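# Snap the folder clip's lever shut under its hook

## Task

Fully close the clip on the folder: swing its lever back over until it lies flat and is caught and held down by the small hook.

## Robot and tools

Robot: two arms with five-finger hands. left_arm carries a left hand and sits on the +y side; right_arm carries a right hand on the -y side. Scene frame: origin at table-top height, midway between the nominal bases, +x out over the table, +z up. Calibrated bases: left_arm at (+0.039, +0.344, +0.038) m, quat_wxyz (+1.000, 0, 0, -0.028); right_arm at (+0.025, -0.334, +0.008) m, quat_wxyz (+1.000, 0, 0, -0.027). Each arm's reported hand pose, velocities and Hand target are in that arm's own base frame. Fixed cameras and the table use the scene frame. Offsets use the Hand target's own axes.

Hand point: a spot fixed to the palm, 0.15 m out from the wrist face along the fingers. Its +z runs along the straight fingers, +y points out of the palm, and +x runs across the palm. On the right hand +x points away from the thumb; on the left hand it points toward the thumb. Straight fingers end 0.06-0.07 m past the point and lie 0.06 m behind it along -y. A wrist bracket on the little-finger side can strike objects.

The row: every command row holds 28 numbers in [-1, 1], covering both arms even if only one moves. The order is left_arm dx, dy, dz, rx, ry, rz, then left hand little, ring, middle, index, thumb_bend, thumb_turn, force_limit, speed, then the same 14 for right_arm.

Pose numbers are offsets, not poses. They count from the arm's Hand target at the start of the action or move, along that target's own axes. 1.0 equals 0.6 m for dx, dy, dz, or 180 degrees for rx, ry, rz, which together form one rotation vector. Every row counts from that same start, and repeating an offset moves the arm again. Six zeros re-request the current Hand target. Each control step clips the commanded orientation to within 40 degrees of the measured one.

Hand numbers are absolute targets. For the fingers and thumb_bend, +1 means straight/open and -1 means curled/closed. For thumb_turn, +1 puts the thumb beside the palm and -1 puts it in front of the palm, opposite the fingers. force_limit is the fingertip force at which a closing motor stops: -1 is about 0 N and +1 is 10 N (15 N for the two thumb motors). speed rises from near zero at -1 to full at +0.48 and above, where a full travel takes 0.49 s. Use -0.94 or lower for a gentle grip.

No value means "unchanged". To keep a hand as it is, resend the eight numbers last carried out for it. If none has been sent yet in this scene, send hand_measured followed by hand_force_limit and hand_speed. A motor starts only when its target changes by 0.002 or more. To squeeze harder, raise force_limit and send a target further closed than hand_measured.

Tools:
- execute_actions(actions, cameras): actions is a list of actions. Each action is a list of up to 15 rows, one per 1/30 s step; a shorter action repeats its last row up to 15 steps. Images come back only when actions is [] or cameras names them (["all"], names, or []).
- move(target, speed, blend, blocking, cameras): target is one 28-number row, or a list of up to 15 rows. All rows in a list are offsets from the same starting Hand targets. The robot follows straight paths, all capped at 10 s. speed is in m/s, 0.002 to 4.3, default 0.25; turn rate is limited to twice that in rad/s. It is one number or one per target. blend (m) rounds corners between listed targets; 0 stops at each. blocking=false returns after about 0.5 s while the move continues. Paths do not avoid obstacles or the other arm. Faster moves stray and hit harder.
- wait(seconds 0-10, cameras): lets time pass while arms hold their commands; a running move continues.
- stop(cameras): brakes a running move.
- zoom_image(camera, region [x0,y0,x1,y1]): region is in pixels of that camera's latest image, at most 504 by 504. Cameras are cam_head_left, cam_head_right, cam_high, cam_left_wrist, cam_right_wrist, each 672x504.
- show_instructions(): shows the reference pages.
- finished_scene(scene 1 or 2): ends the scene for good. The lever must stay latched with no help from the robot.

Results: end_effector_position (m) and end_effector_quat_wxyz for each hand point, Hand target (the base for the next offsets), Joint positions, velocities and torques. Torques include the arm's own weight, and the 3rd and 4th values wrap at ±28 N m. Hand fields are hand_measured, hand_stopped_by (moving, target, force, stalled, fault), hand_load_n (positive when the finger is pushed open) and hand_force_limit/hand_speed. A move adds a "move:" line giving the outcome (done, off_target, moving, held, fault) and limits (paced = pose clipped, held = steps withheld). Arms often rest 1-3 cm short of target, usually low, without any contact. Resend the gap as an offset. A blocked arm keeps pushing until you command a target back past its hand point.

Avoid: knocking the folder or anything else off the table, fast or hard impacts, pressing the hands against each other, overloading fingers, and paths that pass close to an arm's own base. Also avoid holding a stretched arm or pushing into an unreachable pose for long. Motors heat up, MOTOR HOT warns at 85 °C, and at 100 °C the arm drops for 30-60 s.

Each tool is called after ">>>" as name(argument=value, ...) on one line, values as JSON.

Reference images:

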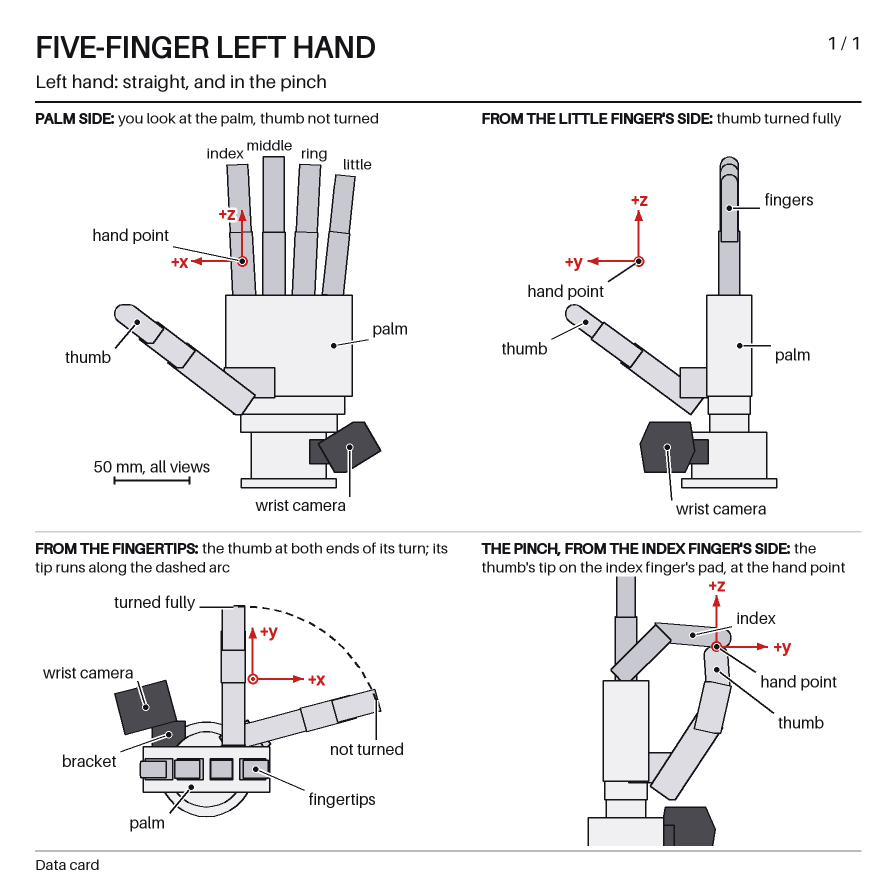

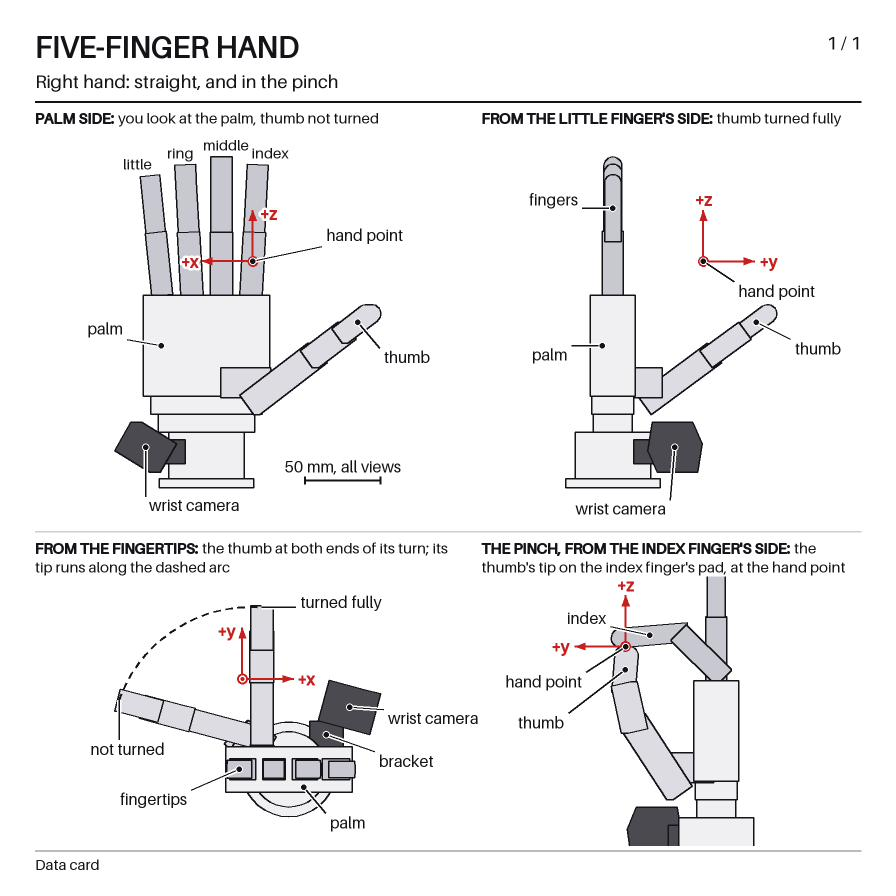

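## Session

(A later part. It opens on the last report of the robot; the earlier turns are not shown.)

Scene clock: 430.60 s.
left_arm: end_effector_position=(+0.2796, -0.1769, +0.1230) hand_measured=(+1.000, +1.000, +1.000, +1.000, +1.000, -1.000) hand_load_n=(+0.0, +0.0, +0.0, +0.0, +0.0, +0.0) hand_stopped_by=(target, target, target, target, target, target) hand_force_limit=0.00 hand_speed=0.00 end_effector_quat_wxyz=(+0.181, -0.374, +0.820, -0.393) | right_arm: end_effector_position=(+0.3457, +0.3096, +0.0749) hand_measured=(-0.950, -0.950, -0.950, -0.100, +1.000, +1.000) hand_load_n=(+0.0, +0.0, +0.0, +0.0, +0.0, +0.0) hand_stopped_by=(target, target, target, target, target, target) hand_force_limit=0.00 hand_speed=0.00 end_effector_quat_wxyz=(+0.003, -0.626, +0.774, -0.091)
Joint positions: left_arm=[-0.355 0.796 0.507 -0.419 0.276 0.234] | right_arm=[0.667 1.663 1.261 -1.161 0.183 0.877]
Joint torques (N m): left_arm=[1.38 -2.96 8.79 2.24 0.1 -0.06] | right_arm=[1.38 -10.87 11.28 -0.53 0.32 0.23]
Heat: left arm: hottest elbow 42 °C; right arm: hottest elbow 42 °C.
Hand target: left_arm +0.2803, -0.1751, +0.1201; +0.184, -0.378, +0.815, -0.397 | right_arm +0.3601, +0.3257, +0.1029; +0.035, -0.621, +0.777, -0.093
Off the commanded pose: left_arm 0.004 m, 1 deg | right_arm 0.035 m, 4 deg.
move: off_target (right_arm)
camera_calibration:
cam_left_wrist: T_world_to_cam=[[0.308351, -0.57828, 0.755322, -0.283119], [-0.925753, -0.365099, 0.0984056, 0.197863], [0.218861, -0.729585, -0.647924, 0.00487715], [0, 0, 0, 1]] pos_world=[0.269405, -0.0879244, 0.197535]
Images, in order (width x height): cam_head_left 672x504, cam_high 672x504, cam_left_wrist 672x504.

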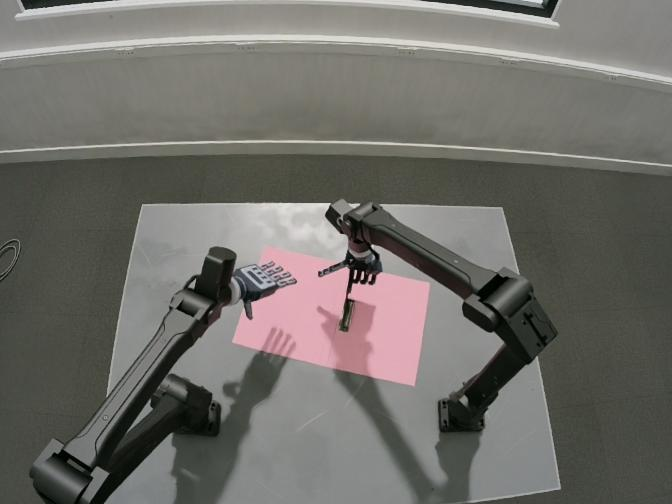

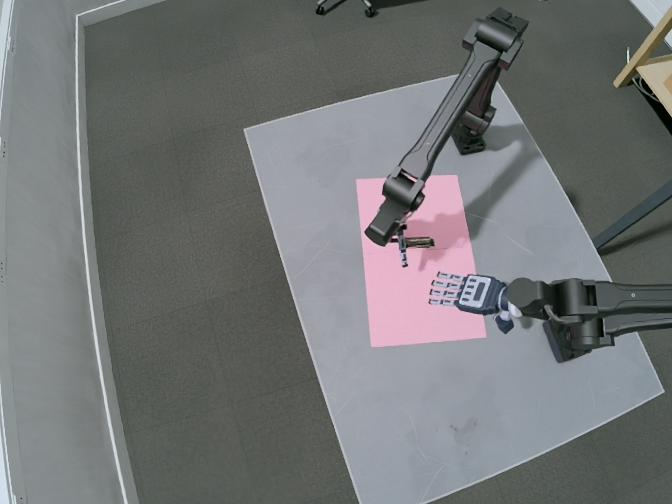

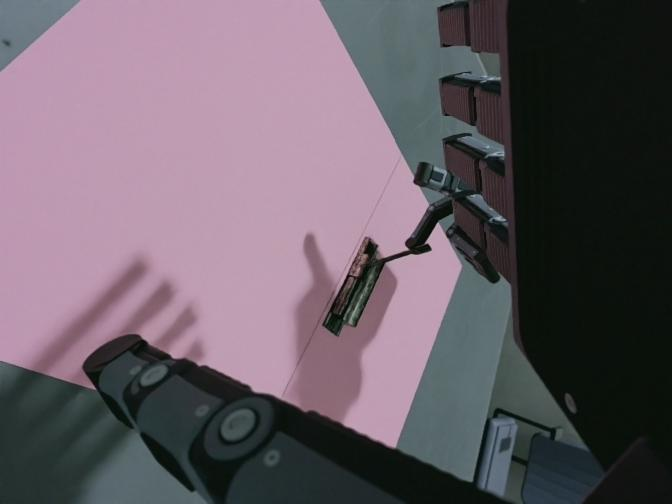

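>>> move(target=[0,0,0,0,0,0,1,1,1,1,1,-1,0,0,0.0022,0.1215,-0.0315,0,0,0,-0.95,-0.95,-0.95,-0.1,1,1,0,0], speed=0.1, cameras=["cam_head_left","cam_high","cam_left_wrist"])

>>> zoom_image(camera="cam_head_left", region=[325, 250, 385, 340])

>>> zoom_image(camera="cam_left_wrist", region=[300, 170, 480, 350])

Scene clock: 446.90 s.
left_arm: end_effector_position=(+0.2796, -0.1769, +0.1230) hand_measured=(+1.000, +1.000, +1.000, +1.000, +1.000, -1.000) hand_load_n=(+0.0, +0.0, +0.0, +0.5, +0.0, +0.0) hand_stopped_by=(target, target, target, target, target, target) hand_force_limit=0.00 hand_speed=0.00 end_effector_quat_wxyz=(+0.181, -0.374, +0.820, -0.393) | right_arm: end_effector_position=(+0.2909, +0.3433, +0.0992) hand_measured=(-0.950, -0.950, -0.950, -0.100, +1.000, +1.000) hand_load_n=(+0.0, +0.0, +0.0, +0.0, +0.0, +0.0) hand_stopped_by=(target, target, target, target, target, target) hand_force_limit=0.00 hand_speed=0.00 end_effector_quat_wxyz=(+0.029, -0.626, +0.774, -0.092)
Joint positions: left_arm=[-0.355 0.796 0.507 -0.419 0.276 0.234] | right_arm=[0.803 1.563 1.207 -1.179 0.19 1.011]
Joint torques (N m): left_arm=[1.38 -2.84 8.79 2.22 0.1 -0.07] | right_arm=[1.32 -10.23 6.56 -0.4 0.4 0.27]
Heat: left arm: hottest elbow 41 °C; right arm: hottest elbow 45 °C.
Hand target: left_arm +0.2803, -0.1751, +0.1201; +0.184, -0.378, +0.815, -0.397 | right_arm +0.2867, +0.3418, +0.1078; +0.035, -0.621, +0.777, -0.093
Off the commanded pose: left_arm 0.004 m, 1 deg | right_arm 0.010 m, 1 deg.
move: done
camera_calibration:
cam_left_wrist: T_world_to_cam=[[0.308351, -0.57828, 0.755322, -0.283119], [-0.925753, -0.365099, 0.0984056, 0.197863], [0.218861, -0.729585, -0.647924, 0.00487715], [0, 0, 0, 1]] pos_world=[0.269405, -0.0879244, 0.197535]
Images, in order (width x height): cam_head_left 672x504, cam_high 672x504, cam_left_wrist 672x504.

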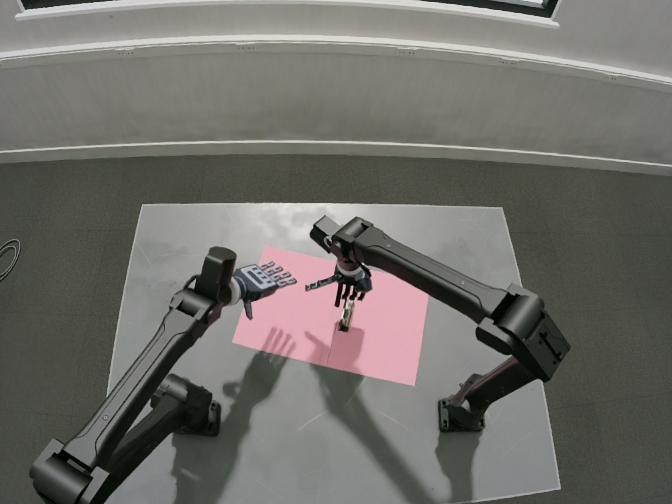

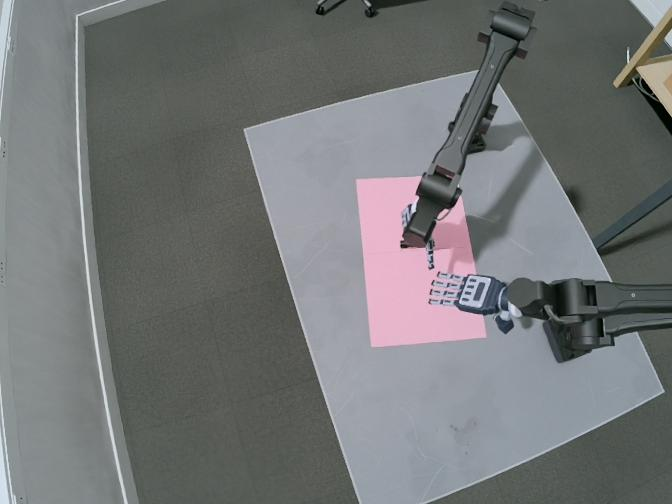

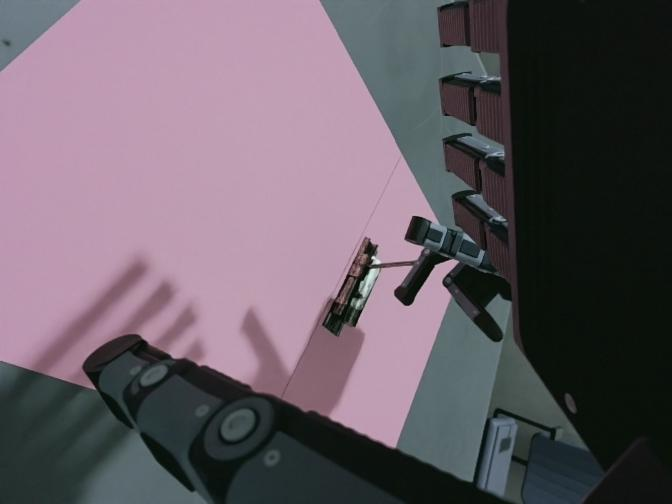

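Scaled by 5.600 from the camera's 672x504 image, which has a finer 960x720 frame.

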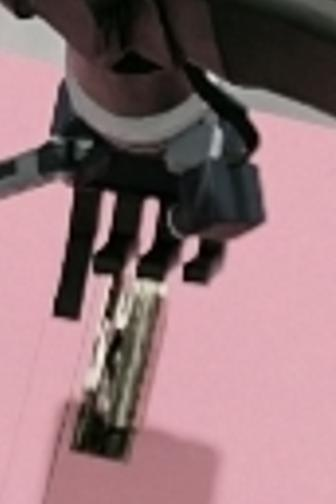

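Scaled by 2.800 from the camera's 672x504 image, which has a finer 960x720 frame.

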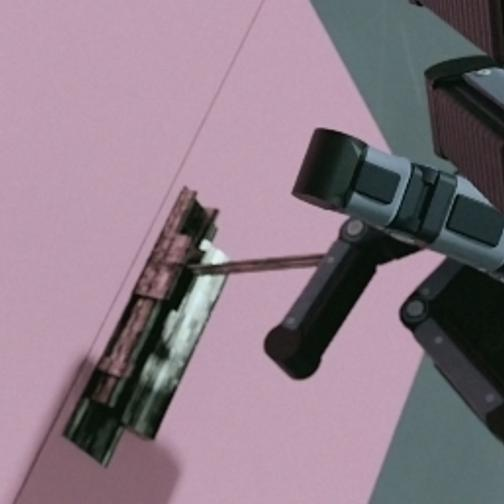

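>>> move(target=[[0,0,0,0,0,0,1,1,1,1,1,-1,0,0,0.0045,-0.014,-0.0734,0,0,0,-0.95,-0.95,-0.95,-0.1,1,1,0,0],[0,0,0,0,0,0,1,1,1,1,1,-1,0,0,0.039,-0.1245,-0.0503,0,0,0,-0.95,-0.95,-0.95,-0.1,1,1,0,0],[0,0,0,0,0,0,1,1,1,1,1,-1,0,0,0.0312,-0.1,0.0782,0,0,0,-0.95,-0.95,-0.95,-0.1,1,1,0,0]], speed=0.12, blend=[0.0,0.015,0.0], cameras=["cam_head_left","cam_high","cam_left_wrist"])

>>> zoom_image(camera="cam_head_left", region=[325, 250, 385, 340])

>>> zoom_image(camera="cam_left_wrist", region=[300, 170, 480, 350])

Scene clock: 470.87 s.
left_arm: end_effector_position=(+0.2796, -0.1769, +0.1230) hand_measured=(+1.000, +1.000, +1.000, +1.000, +1.000, -1.000) hand_load_n=(+0.0, +0.0, +0.0, +0.0, +0.0, +0.0) hand_stopped_by=(target, target, target, target, target, target) hand_force_limit=0.00 hand_speed=0.00 end_effector_quat_wxyz=(+0.181, -0.374, +0.820, -0.393) | right_arm: end_effector_position=(+0.3463, +0.3079, +0.0800) hand_measured=(-0.950, -0.950, -0.950, -0.100, +1.000, +1.000) hand_load_n=(+0.0, +0.0, +0.0, +0.0, -0.5, +0.0) hand_stopped_by=(target, target, target, target, target, target) hand_force_limit=0.00 hand_speed=0.00 end_effector_quat_wxyz=(+0.037, -0.618, +0.780, -0.093)
Joint positions: left_arm=[-0.355 0.796 0.507 -0.419 0.276 0.234] | right_arm=[0.665 1.608 1.207 -1.094 0.187 0.89]
Joint torques (N m): left_arm=[1.26 -2.9 8.77 2.21 0.1 -0.06] | right_arm=[0.73 -8.06 6.68 0.55 0.17 -0.04]
Heat: left arm: hottest elbow 41 °C; right arm: hottest elbow 42 °C.
Hand target: left_arm +0.2803, -0.1751, +0.1201; +0.184, -0.378, +0.815, -0.397 | right_arm +0.3480, +0.3061, +0.0741; +0.035, -0.621, +0.777, -0.093
Off the commanded pose: left_arm 0.004 m, 1 deg | right_arm 0.006 m, 1 deg.
move: done
camera_calibration:
cam_left_wrist: T_world_to_cam=[[0.308351, -0.57828, 0.755322, -0.283119], [-0.925753, -0.365099, 0.0984056, 0.197863], [0.218861, -0.729585, -0.647924, 0.00487715], [0, 0, 0, 1]] pos_world=[0.269405, -0.0879244, 0.197535]
Images, in order (width x height): cam_head_left 672x504, cam_high 672x504, cam_left_wrist 672x504.

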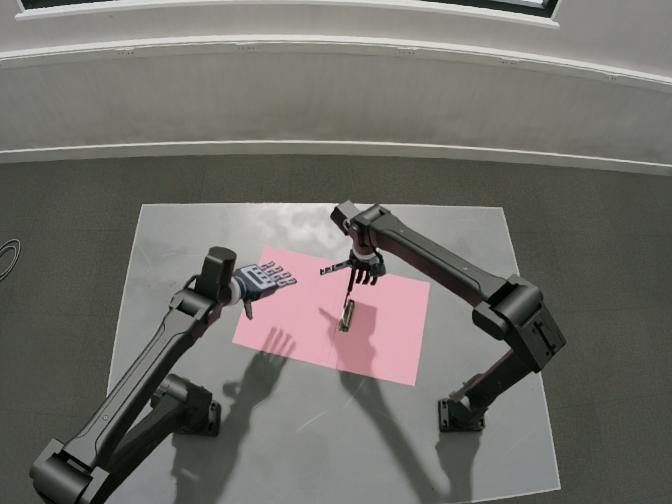

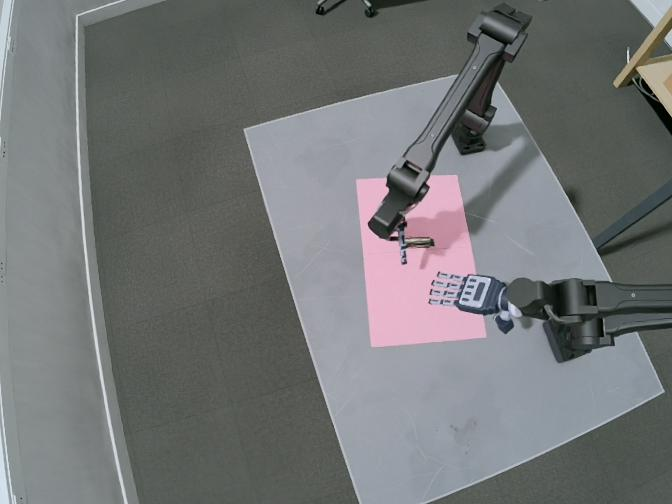

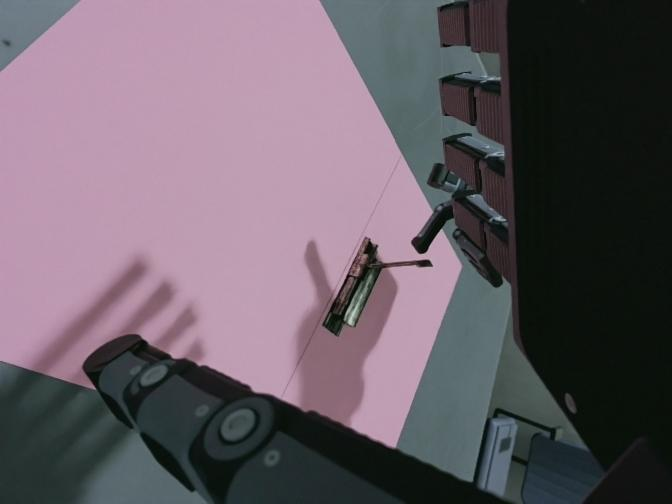

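Scaled by 5.600 from the camera's 672x504 image, which has a finer 960x720 frame.

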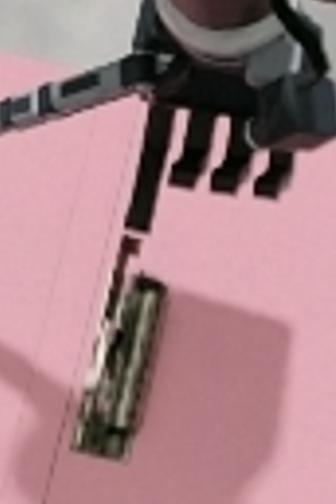

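Scaled by 2.800 from the camera's 672x504 image, which has a finer 960x720 frame.

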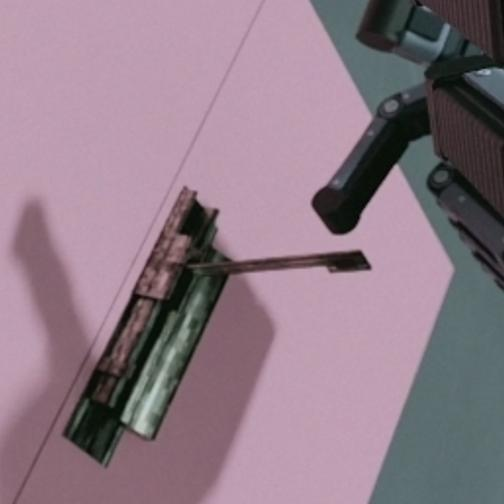

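>>> move(target=[0,0,0,0,0,0,1,1,1,1,1,-1,0,0,0.0,0.1198,-0.0395,0,0,0,-0.95,-0.95,-0.95,-0.1,1,1,0,0], speed=0.1, cameras=["cam_head_left","cam_high","cam_left_wrist"])

>>> zoom_image(camera="cam_head_left", region=[325, 250, 385, 340])

>>> zoom_image(camera="cam_left_wrist", region=[300, 170, 480, 350])

Scene clock: 487.73 s.
left_arm: end_effector_position=(+0.2796, -0.1769, +0.1230) hand_measured=(+1.000, +1.000, +1.000, +1.000, +1.000, -1.000) hand_load_n=(+0.0, +0.0, +0.0, +0.0, +0.0, +0.0) hand_stopped_by=(target, target, target, target, target, target) hand_force_limit=0.00 hand_speed=0.00 end_effector_quat_wxyz=(+0.181, -0.374, +0.820, -0.393) | right_arm: end_effector_position=(+0.2780, +0.3231, +0.0733) hand_measured=(-0.950, -0.950, -0.950, -0.100, +1.000, +1.000) hand_load_n=(+0.0, +0.5, +0.0, +0.5, +0.0, +0.0) hand_stopped_by=(target, target, target, target, target, target) hand_force_limit=0.00 hand_speed=0.00 end_effector_quat_wxyz=(+0.025, -0.626, +0.774, -0.092)
Joint positions: left_arm=[-0.355 0.796 0.507 -0.419 0.276 0.234] | right_arm=[0.792 1.537 1.104 -1.107 0.19 1]
Joint torques (N m): left_arm=[1.38 -2.96 8.8 2.22 0.1 -0.06] | right_arm=[1.49 -9.99 6.48 -0.32 0.36 0.28]
Heat: left arm: hottest elbow 40 °C; right arm: hottest elbow 41 °C.
Hand target: left_arm +0.2803, -0.1751, +0.1201; +0.184, -0.378, +0.815, -0.397 | right_arm +0.2750, +0.3237, +0.0839; +0.035, -0.621, +0.777, -0.093
Off the commanded pose: left_arm 0.004 m, 1 deg | right_arm 0.011 m, 1 deg.
move: off_target (right_arm)
camera_calibration:
cam_left_wrist: T_world_to_cam=[[0.308351, -0.57828, 0.755322, -0.283119], [-0.925753, -0.365099, 0.0984056, 0.197863], [0.218861, -0.729585, -0.647924, 0.00487715], [0, 0, 0, 1]] pos_world=[0.269405, -0.0879244, 0.197535]
Images, in order (width x height): cam_head_left 672x504, cam_high 672x504, cam_left_wrist 672x504.

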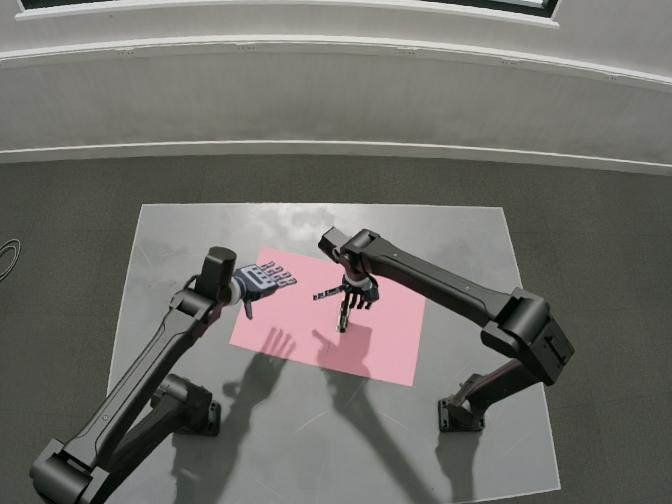

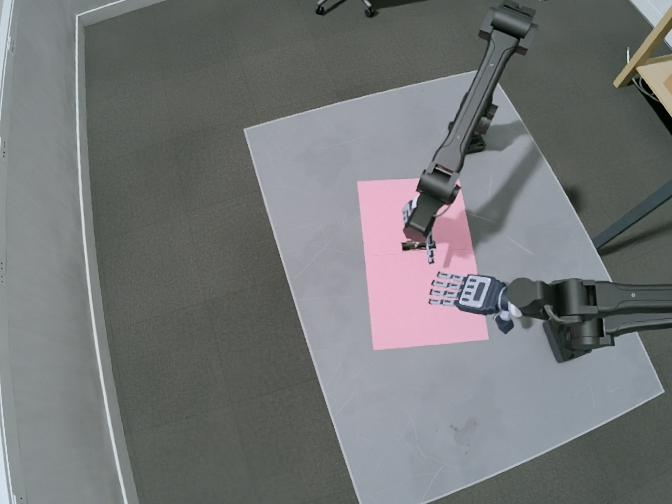

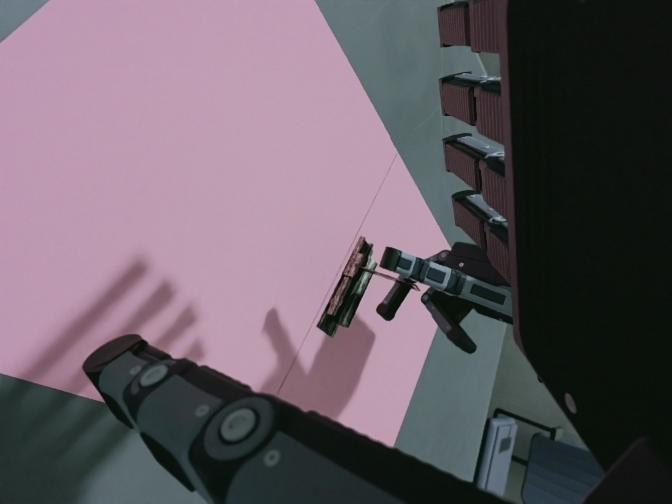

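Scaled by 5.600 from the camera's 672x504 image, which has a finer 960x720 frame.

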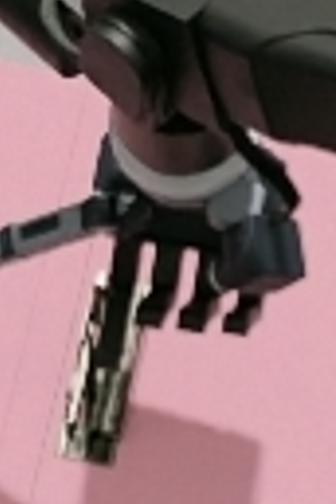

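Scaled by 2.800 from the camera's 672x504 image, which has a finer 960x720 frame.

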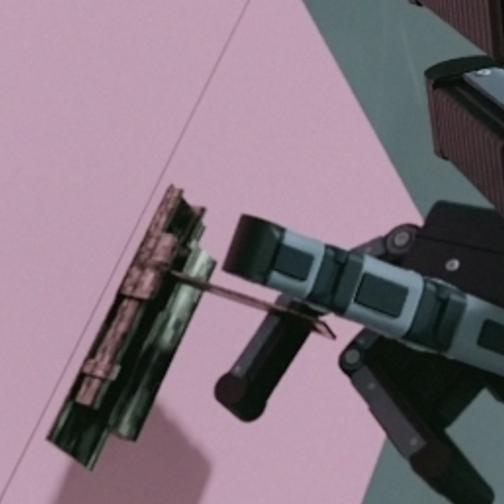

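>>> zoom_image(camera="cam_left_wrist", region=[355, 235, 435, 325])

>>> zoom_image(camera="cam_head_left", region=[330, 285, 365, 335])

>>> zoom_image(camera="cam_high", region=[395, 215, 445, 265])

Scaled by 5.600 from the camera's 672x504 image, which has a finer 960x720 frame.

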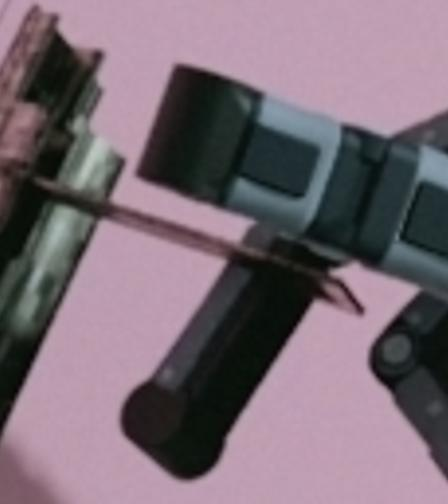

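Scaled by 10.080 from the camera's 672x504 image, which has a finer 960x720 frame.

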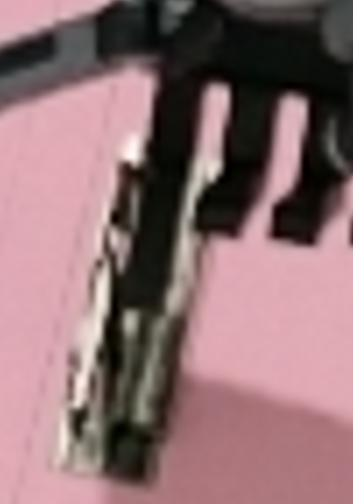

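Scaled by 10.080 from the camera's 672x504 image, which has a finer 960x720 frame.

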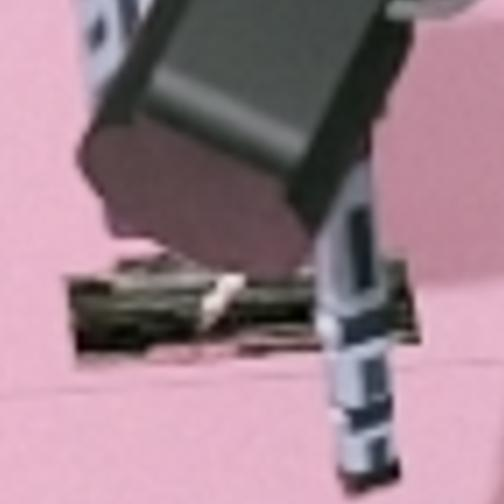

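>>> move(target=[[0,0,0,0,0,0,1,1,1,1,1,-1,0,0,0.0,-0.0783,0.0347,0,0,0,-0.95,-0.95,-0.95,-0.1,1,1,0,0],[0,0,0,0,0,0,1,1,1,1,1,-1,0,0,-0.0223,-0.0777,0.032,0,0,0,-0.95,-0.95,-0.95,-0.1,1,1,0,0]], speed=0.12, blend=0.003, cameras=["cam_head_left","cam_left_wrist"])

>>> zoom_image(camera="cam_head_left", region=[325, 260, 375, 330])

>>> zoom_image(camera="cam_left_wrist", region=[335, 215, 455, 335])

Scene clock: 535.90 s.
left_arm: end_effector_position=(+0.2796, -0.1769, +0.1230) hand_measured=(+1.000, +1.000, +1.000, +1.000, +1.000, -1.000) hand_load_n=(+0.0, +0.0, +0.0, -0.5, +0.0, +0.0) hand_stopped_by=(target, target, target, target, target, target) hand_force_limit=0.00 hand_speed=0.00 end_effector_quat_wxyz=(+0.181, -0.374, +0.820, -0.393) | right_arm: end_effector_position=(+0.3111, +0.3073, +0.0610) hand_measured=(-0.950, -0.950, -0.950, -0.100, +1.000, +1.000) hand_load_n=(+0.0, +0.0, +0.0, +0.0, +0.0, +0.0) hand_stopped_by=(target, target, target, target, target, target) hand_force_limit=0.00 hand_speed=0.00 end_effector_quat_wxyz=(+0.014, -0.614, +0.783, -0.094)
Joint positions: left_arm=[-0.355 0.796 0.507 -0.419 0.276 0.234] | right_arm=[0.714 1.594 1.136 -1.094 0.19 0.953]
Joint torques (N m): left_arm=[1.32 -2.78 8.79 2.24 0.1 -0.06] | right_arm=[1.55 -7.59 11.02 0.21 0.21 -0.05]
Heat: left arm: hottest elbow 40 °C; right arm: hottest elbow 41 °C.
Hand target: left_arm +0.2803, -0.1751, +0.1201; +0.184, -0.378, +0.815, -0.397 | right_arm +0.3259, +0.3249, +0.0731; +0.035, -0.621, +0.777, -0.093
Off the commanded pose: left_arm 0.004 m, 1 deg | right_arm 0.026 m, 3 deg.
move: off_target (right_arm)
camera_calibration:
cam_left_wrist: T_world_to_cam=[[0.308351, -0.57828, 0.755322, -0.283119], [-0.925753, -0.365099, 0.0984056, 0.197863], [0.218861, -0.729585, -0.647924, 0.00487715], [0, 0, 0, 1]] pos_world=[0.269405, -0.0879244, 0.197535]
Images, in order (width x height): cam_head_left 672x504, cam_left_wrist 672x504.

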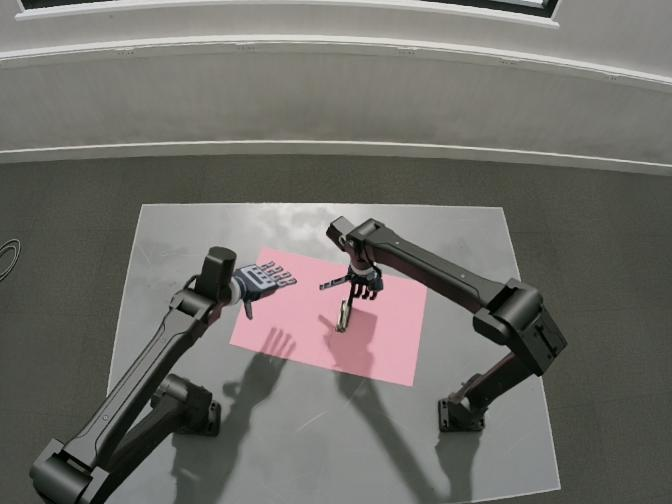

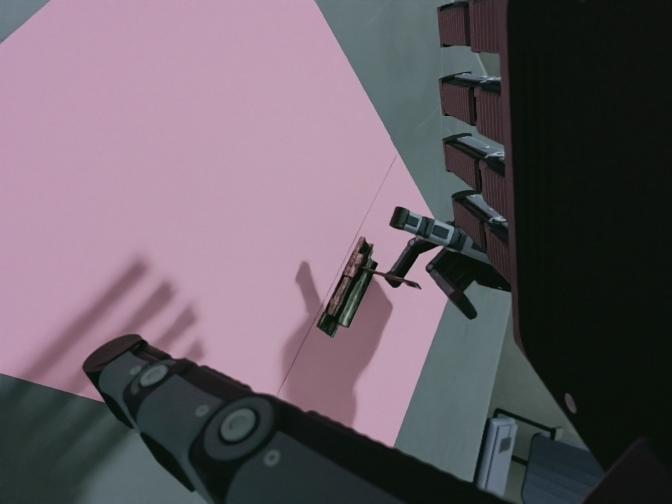

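Scaled by 7.200 from the camera's 672x504 image, which has a finer 960x720 frame.

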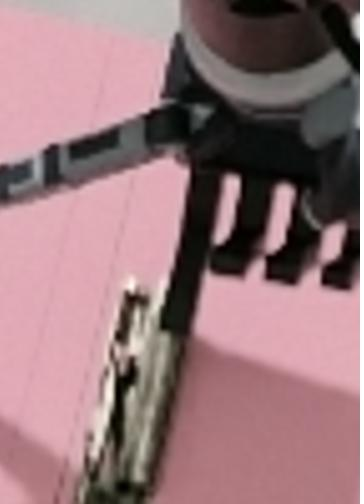

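Scaled by 4.200 from the camera's 672x504 image, which has a finer 960x720 frame.

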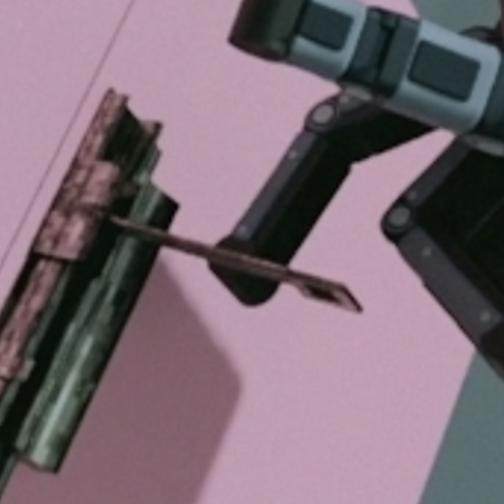

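>>> move(target=[[0,0,0,0,0,0,1,1,1,1,1,-1,0,0,-0.0055,-0.0357,-0.0223,0,0,0,-0.95,-0.95,-0.95,-0.1,1,1,0,0],[0,0,0,0,0,0,1,1,1,1,1,-1,0,0,-0.0373,-0.0353,-0.0243,0,0,0,-0.95,-0.95,-0.95,-0.1,1,1,0,0]], speed=0.1, cameras=["cam_head_left","cam_left_wrist"])

>>> zoom_image(camera="cam_head_left", region=[325, 260, 375, 330])

>>> zoom_image(camera="cam_left_wrist", region=[335, 215, 455, 335])

Scene clock: 547.67 s.
left_arm: end_effector_position=(+0.2796, -0.1769, +0.1230) hand_measured=(+1.000, +1.000, +1.000, +1.000, +1.000, -1.000) hand_load_n=(+0.0, +0.0, +0.0, +0.0, +0.0, +0.0) hand_stopped_by=(target, target, target, target, target, target) hand_force_limit=0.00 hand_speed=0.00 end_effector_quat_wxyz=(+0.181, -0.374, +0.820, -0.393) | right_arm: end_effector_position=(+0.3368, +0.3271, +0.0781) hand_measured=(-0.950, -0.950, -0.950, -0.100, +1.000, +1.000) hand_load_n=(+0.0, +0.0, +0.0, +0.0, +0.0, +0.0) hand_stopped_by=(target, target, target, target, target, target) hand_force_limit=0.00 hand_speed=0.00 end_effector_quat_wxyz=(+0.021, -0.623, +0.777, -0.094)
Joint positions: left_arm=[-0.355 0.796 0.507 -0.419 0.276 0.234] | right_arm=[0.71 1.646 1.25 -1.14 0.189 0.926]
Joint torques (N m): left_arm=[1.44 -2.9 8.77 2.22 0.1 -0.06] | right_arm=[1.49 -8.06 11.33 -0.49 0.2 0.18]
Heat: left arm: hottest elbow 40 °C; right arm: hottest elbow 41 °C.
Hand target: left_arm +0.2803, -0.1751, +0.1201; +0.184, -0.378, +0.815, -0.397 | right_arm +0.3488, +0.3438, +0.0899; +0.035, -0.621, +0.777, -0.092
Off the commanded pose: left_arm 0.004 m, 1 deg | right_arm 0.024 m, 2 deg.
move: off_target (right_arm)
camera_calibration:
cam_left_wrist: T_world_to_cam=[[0.308351, -0.57828, 0.755322, -0.283119], [-0.925753, -0.365099, 0.0984056, 0.197863], [0.218861, -0.729585, -0.647924, 0.00487715], [0, 0, 0, 1]] pos_world=[0.269405, -0.0879244, 0.197535]
Images, in order (width x height): cam_head_left 672x504, cam_left_wrist 672x504.

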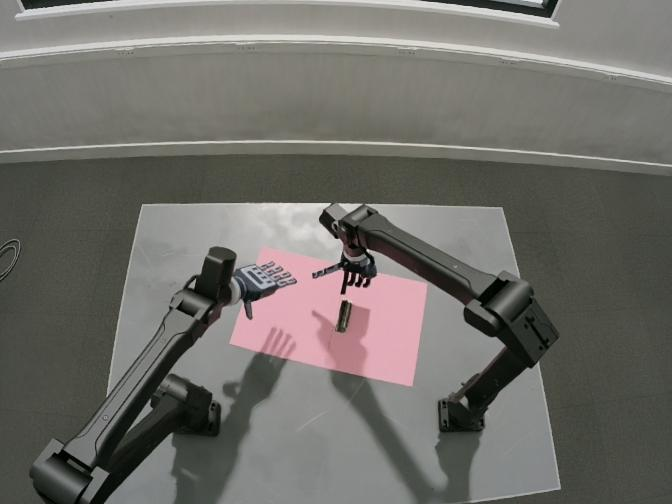

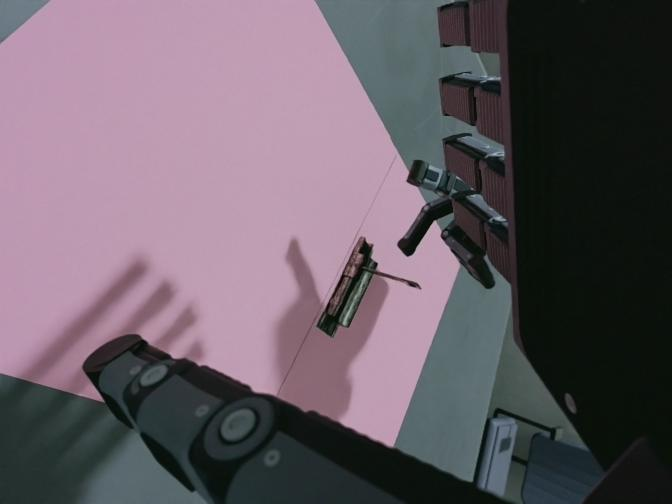

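Scaled by 7.200 from the camera's 672x504 image, which has a finer 960x720 frame.

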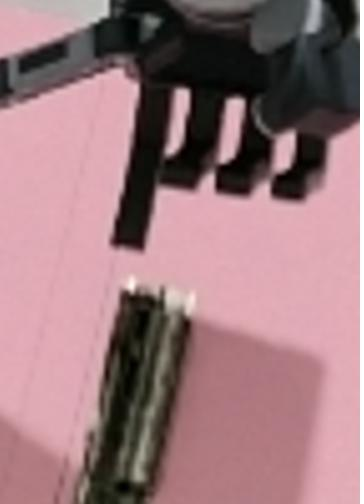

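Scaled by 4.200 from the camera's 672x504 image, which has a finer 960x720 frame.

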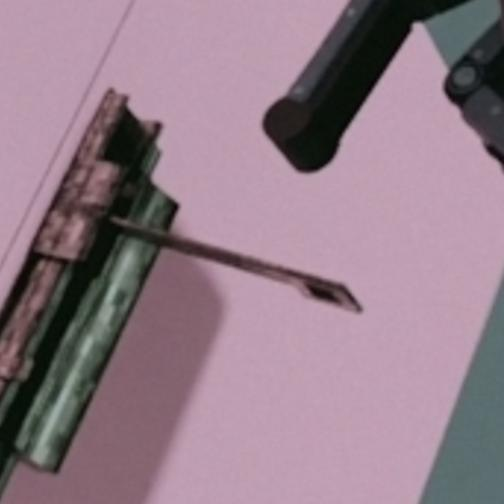

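>>> move(target=[[0,0,0,0,0,0,1,1,1,1,1,-1,0,0,0.0443,0.0655,-0.0058,0,0,0,-0.95,-0.95,-0.95,-0.1,1,1,0,0],[0,0,0,0,0,0,1,1,1,1,1,-1,0,0,0.0462,0.1467,-0.0228,0,0,0,-0.95,-0.95,-0.95,-0.1,1,1,0,0]], speed=0.1, blend=0.005, cameras=["cam_head_left","cam_left_wrist"])

>>> zoom_image(camera="cam_head_left", region=[325, 260, 375, 330])

>>> zoom_image(camera="cam_left_wrist", region=[335, 215, 455, 335])

Scene clock: 581.30 s.
left_arm: end_effector_position=(+0.2796, -0.1769, +0.1230) hand_measured=(+1.000, +1.000, +1.000, +1.000, +1.000, -1.000) hand_load_n=(+0.0, +0.0, +0.0, +0.0, +0.0, +0.0) hand_stopped_by=(target, target, target, target, target, target) hand_force_limit=0.00 hand_speed=0.00 end_effector_quat_wxyz=(+0.181, -0.374, +0.820, -0.393) | right_arm: end_effector_position=(+0.2590, +0.3353, +0.0816) hand_measured=(-0.950, -0.950, -0.950, -0.100, +1.000, +1.000) hand_load_n=(+0.0, +0.0, +0.0, -0.5, +0.0, +0.0) hand_stopped_by=(target, target, target, target, target, target) hand_force_limit=0.00 hand_speed=0.00 end_effector_quat_wxyz=(+0.025, -0.626, +0.774, -0.094)
Joint positions: left_arm=[-0.355 0.796 0.507 -0.419 0.276 0.234] | right_arm=[0.846 1.52 1.107 -1.139 0.193 1.055]
Joint torques (N m): left_arm=[1.32 -2.84 8.79 2.24 0.1 -0.06] | right_arm=[1.67 -9.41 6.24 -0.02 0.32 0.25]
Heat: left arm: hottest elbow 40 °C; right arm: hottest elbow 46 °C.
Hand target: left_arm +0.2803, -0.1751, +0.1201; +0.184, -0.378, +0.815, -0.397 | right_arm +0.2559, +0.3367, +0.0887; +0.035, -0.621, +0.777, -0.093
Off the commanded pose: left_arm 0.004 m, 1 deg | right_arm 0.008 m, 1 deg.
move: done
camera_calibration:
cam_left_wrist: T_world_to_cam=[[0.308351, -0.57828, 0.755322, -0.283119], [-0.925753, -0.365099, 0.0984056, 0.197863], [0.218861, -0.729585, -0.647924, 0.00487715], [0, 0, 0, 1]] pos_world=[0.269405, -0.0879244, 0.197535]
Images, in order (width x height): cam_head_left 672x504, cam_left_wrist 672x504.

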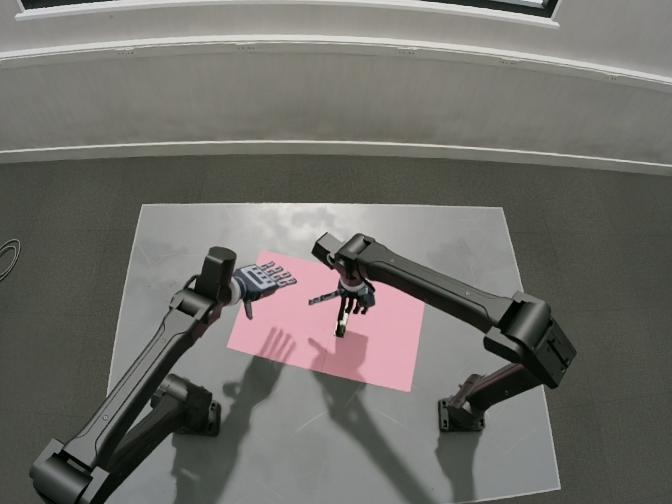

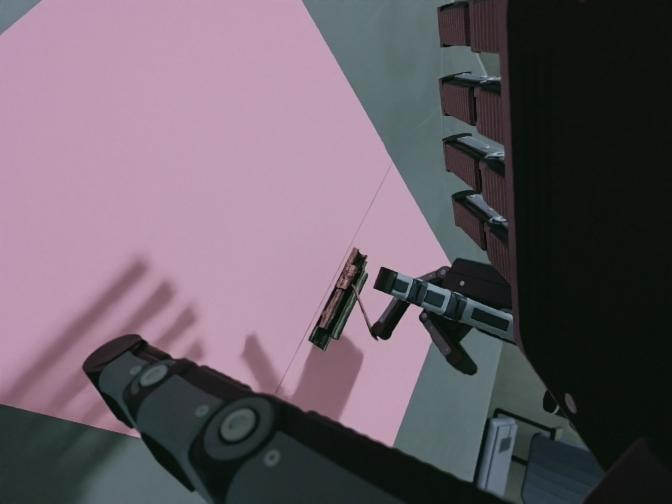

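Scaled by 7.200 from the camera's 672x504 image, which has a finer 960x720 frame.

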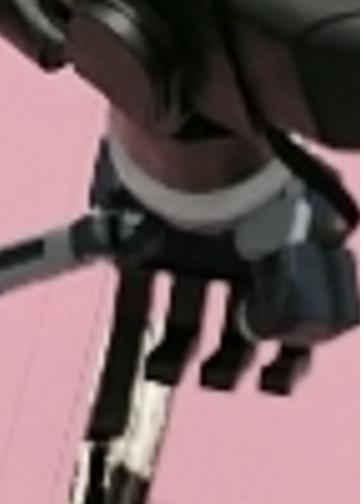

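Scaled by 4.200 from the camera's 672x504 image, which has a finer 960x720 frame.

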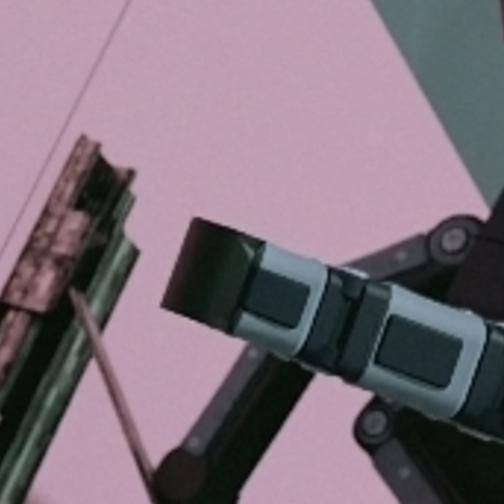

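>>> zoom_image(camera="cam_left_wrist", region=[300, 240, 420, 360])

Scaled by 4.200 from the camera's 672x504 image, which has a finer 960x720 frame.

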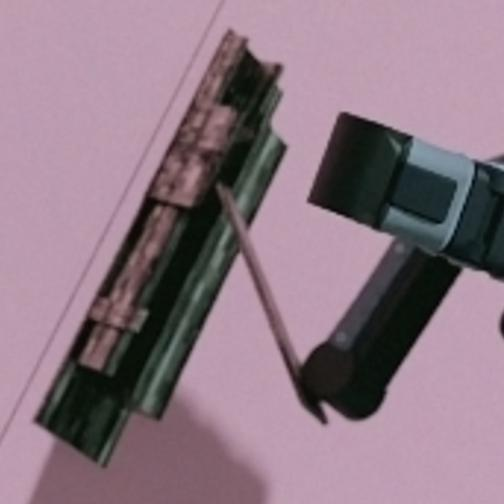

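>>> move(target=[0,0,0,0,0,0,1,1,1,1,1,-1,0,0,-0.0033,0.0283,0.0538,0,0,0,-0.95,-0.95,-0.95,-0.1,1,1,0,0], speed=0.08, cameras=["cam_head_left","cam_left_wrist"])

>>> zoom_image(camera="cam_left_wrist", region=[300, 240, 420, 360])

>>> zoom_image(camera="cam_head_left", region=[320, 280, 370, 350])

Scene clock: 625.57 s.
left_arm: end_effector_position=(+0.2796, -0.1769, +0.1230) hand_measured=(+1.000, +1.000, +1.000, +1.000, +1.000, -1.000) hand_load_n=(+0.0, +0.0, +0.0, +0.0, +0.0, +0.0) hand_stopped_by=(target, target, target, target, target, target) hand_force_limit=0.00 hand_speed=0.00 end_effector_quat_wxyz=(+0.181, -0.374, +0.820, -0.393) | right_arm: end_effector_position=(+0.2483, +0.3372, +0.0604) hand_measured=(-0.950, -0.950, -0.950, -0.100, +1.000, +1.000) hand_load_n=(+0.0, +0.0, +0.0, -4.0, +0.0, +0.0) hand_stopped_by=(target, target, target, target, target, target) hand_force_limit=0.00 hand_speed=0.00 end_effector_quat_wxyz=(+0.034, -0.626, +0.774, -0.092)
Joint positions: left_arm=[-0.355 0.796 0.507 -0.419 0.276 0.234] | right_arm=[0.868 1.519 1.045 -1.063 0.193 1.075]
Joint torques (N m): left_arm=[1.38 -2.96 8.77 2.22 0.1 -0.06] | right_arm=[1.73 -7.12 5.5 0.65 0.37 0.29]
Heat: left arm: hottest elbow 40 °C; right arm: hottest elbow 40 °C.
Hand target: left_arm +0.2803, -0.1751, +0.1201; +0.184, -0.378, +0.815, -0.397 | right_arm +0.2455, +0.3389, +0.0537; +0.035, -0.621, +0.777, -0.093
Off the commanded pose: left_arm 0.004 m, 1 deg | right_arm 0.007 m, 1 deg.
move: done
camera_calibration:
cam_left_wrist: T_world_to_cam=[[0.308351, -0.57828, 0.755322, -0.283119], [-0.925753, -0.365099, 0.0984056, 0.197863], [0.218861, -0.729585, -0.647924, 0.00487715], [0, 0, 0, 1]] pos_world=[0.269405, -0.0879244, 0.197535]
Images, in order (width x height): cam_head_left 672x504, cam_left_wrist 672x504.

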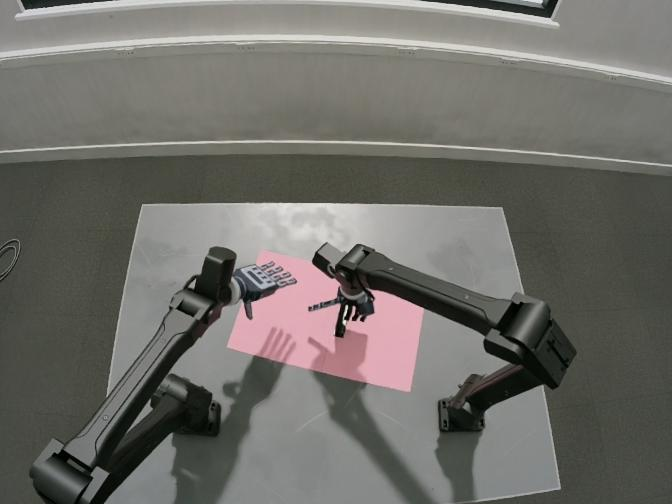

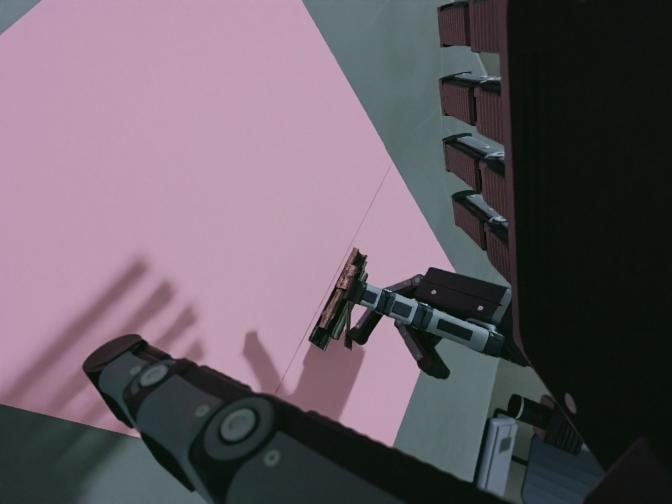

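Scaled by 4.200 from the camera's 672x504 image, which has a finer 960x720 frame.

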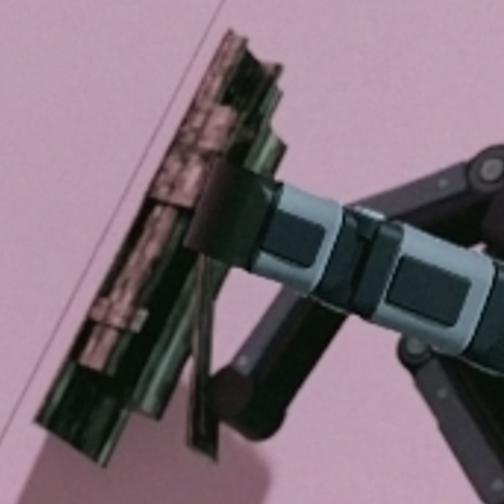

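Scaled by 7.200 from the camera's 672x504 image, which has a finer 960x720 frame.

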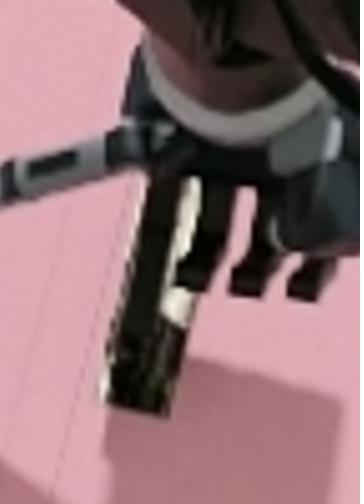

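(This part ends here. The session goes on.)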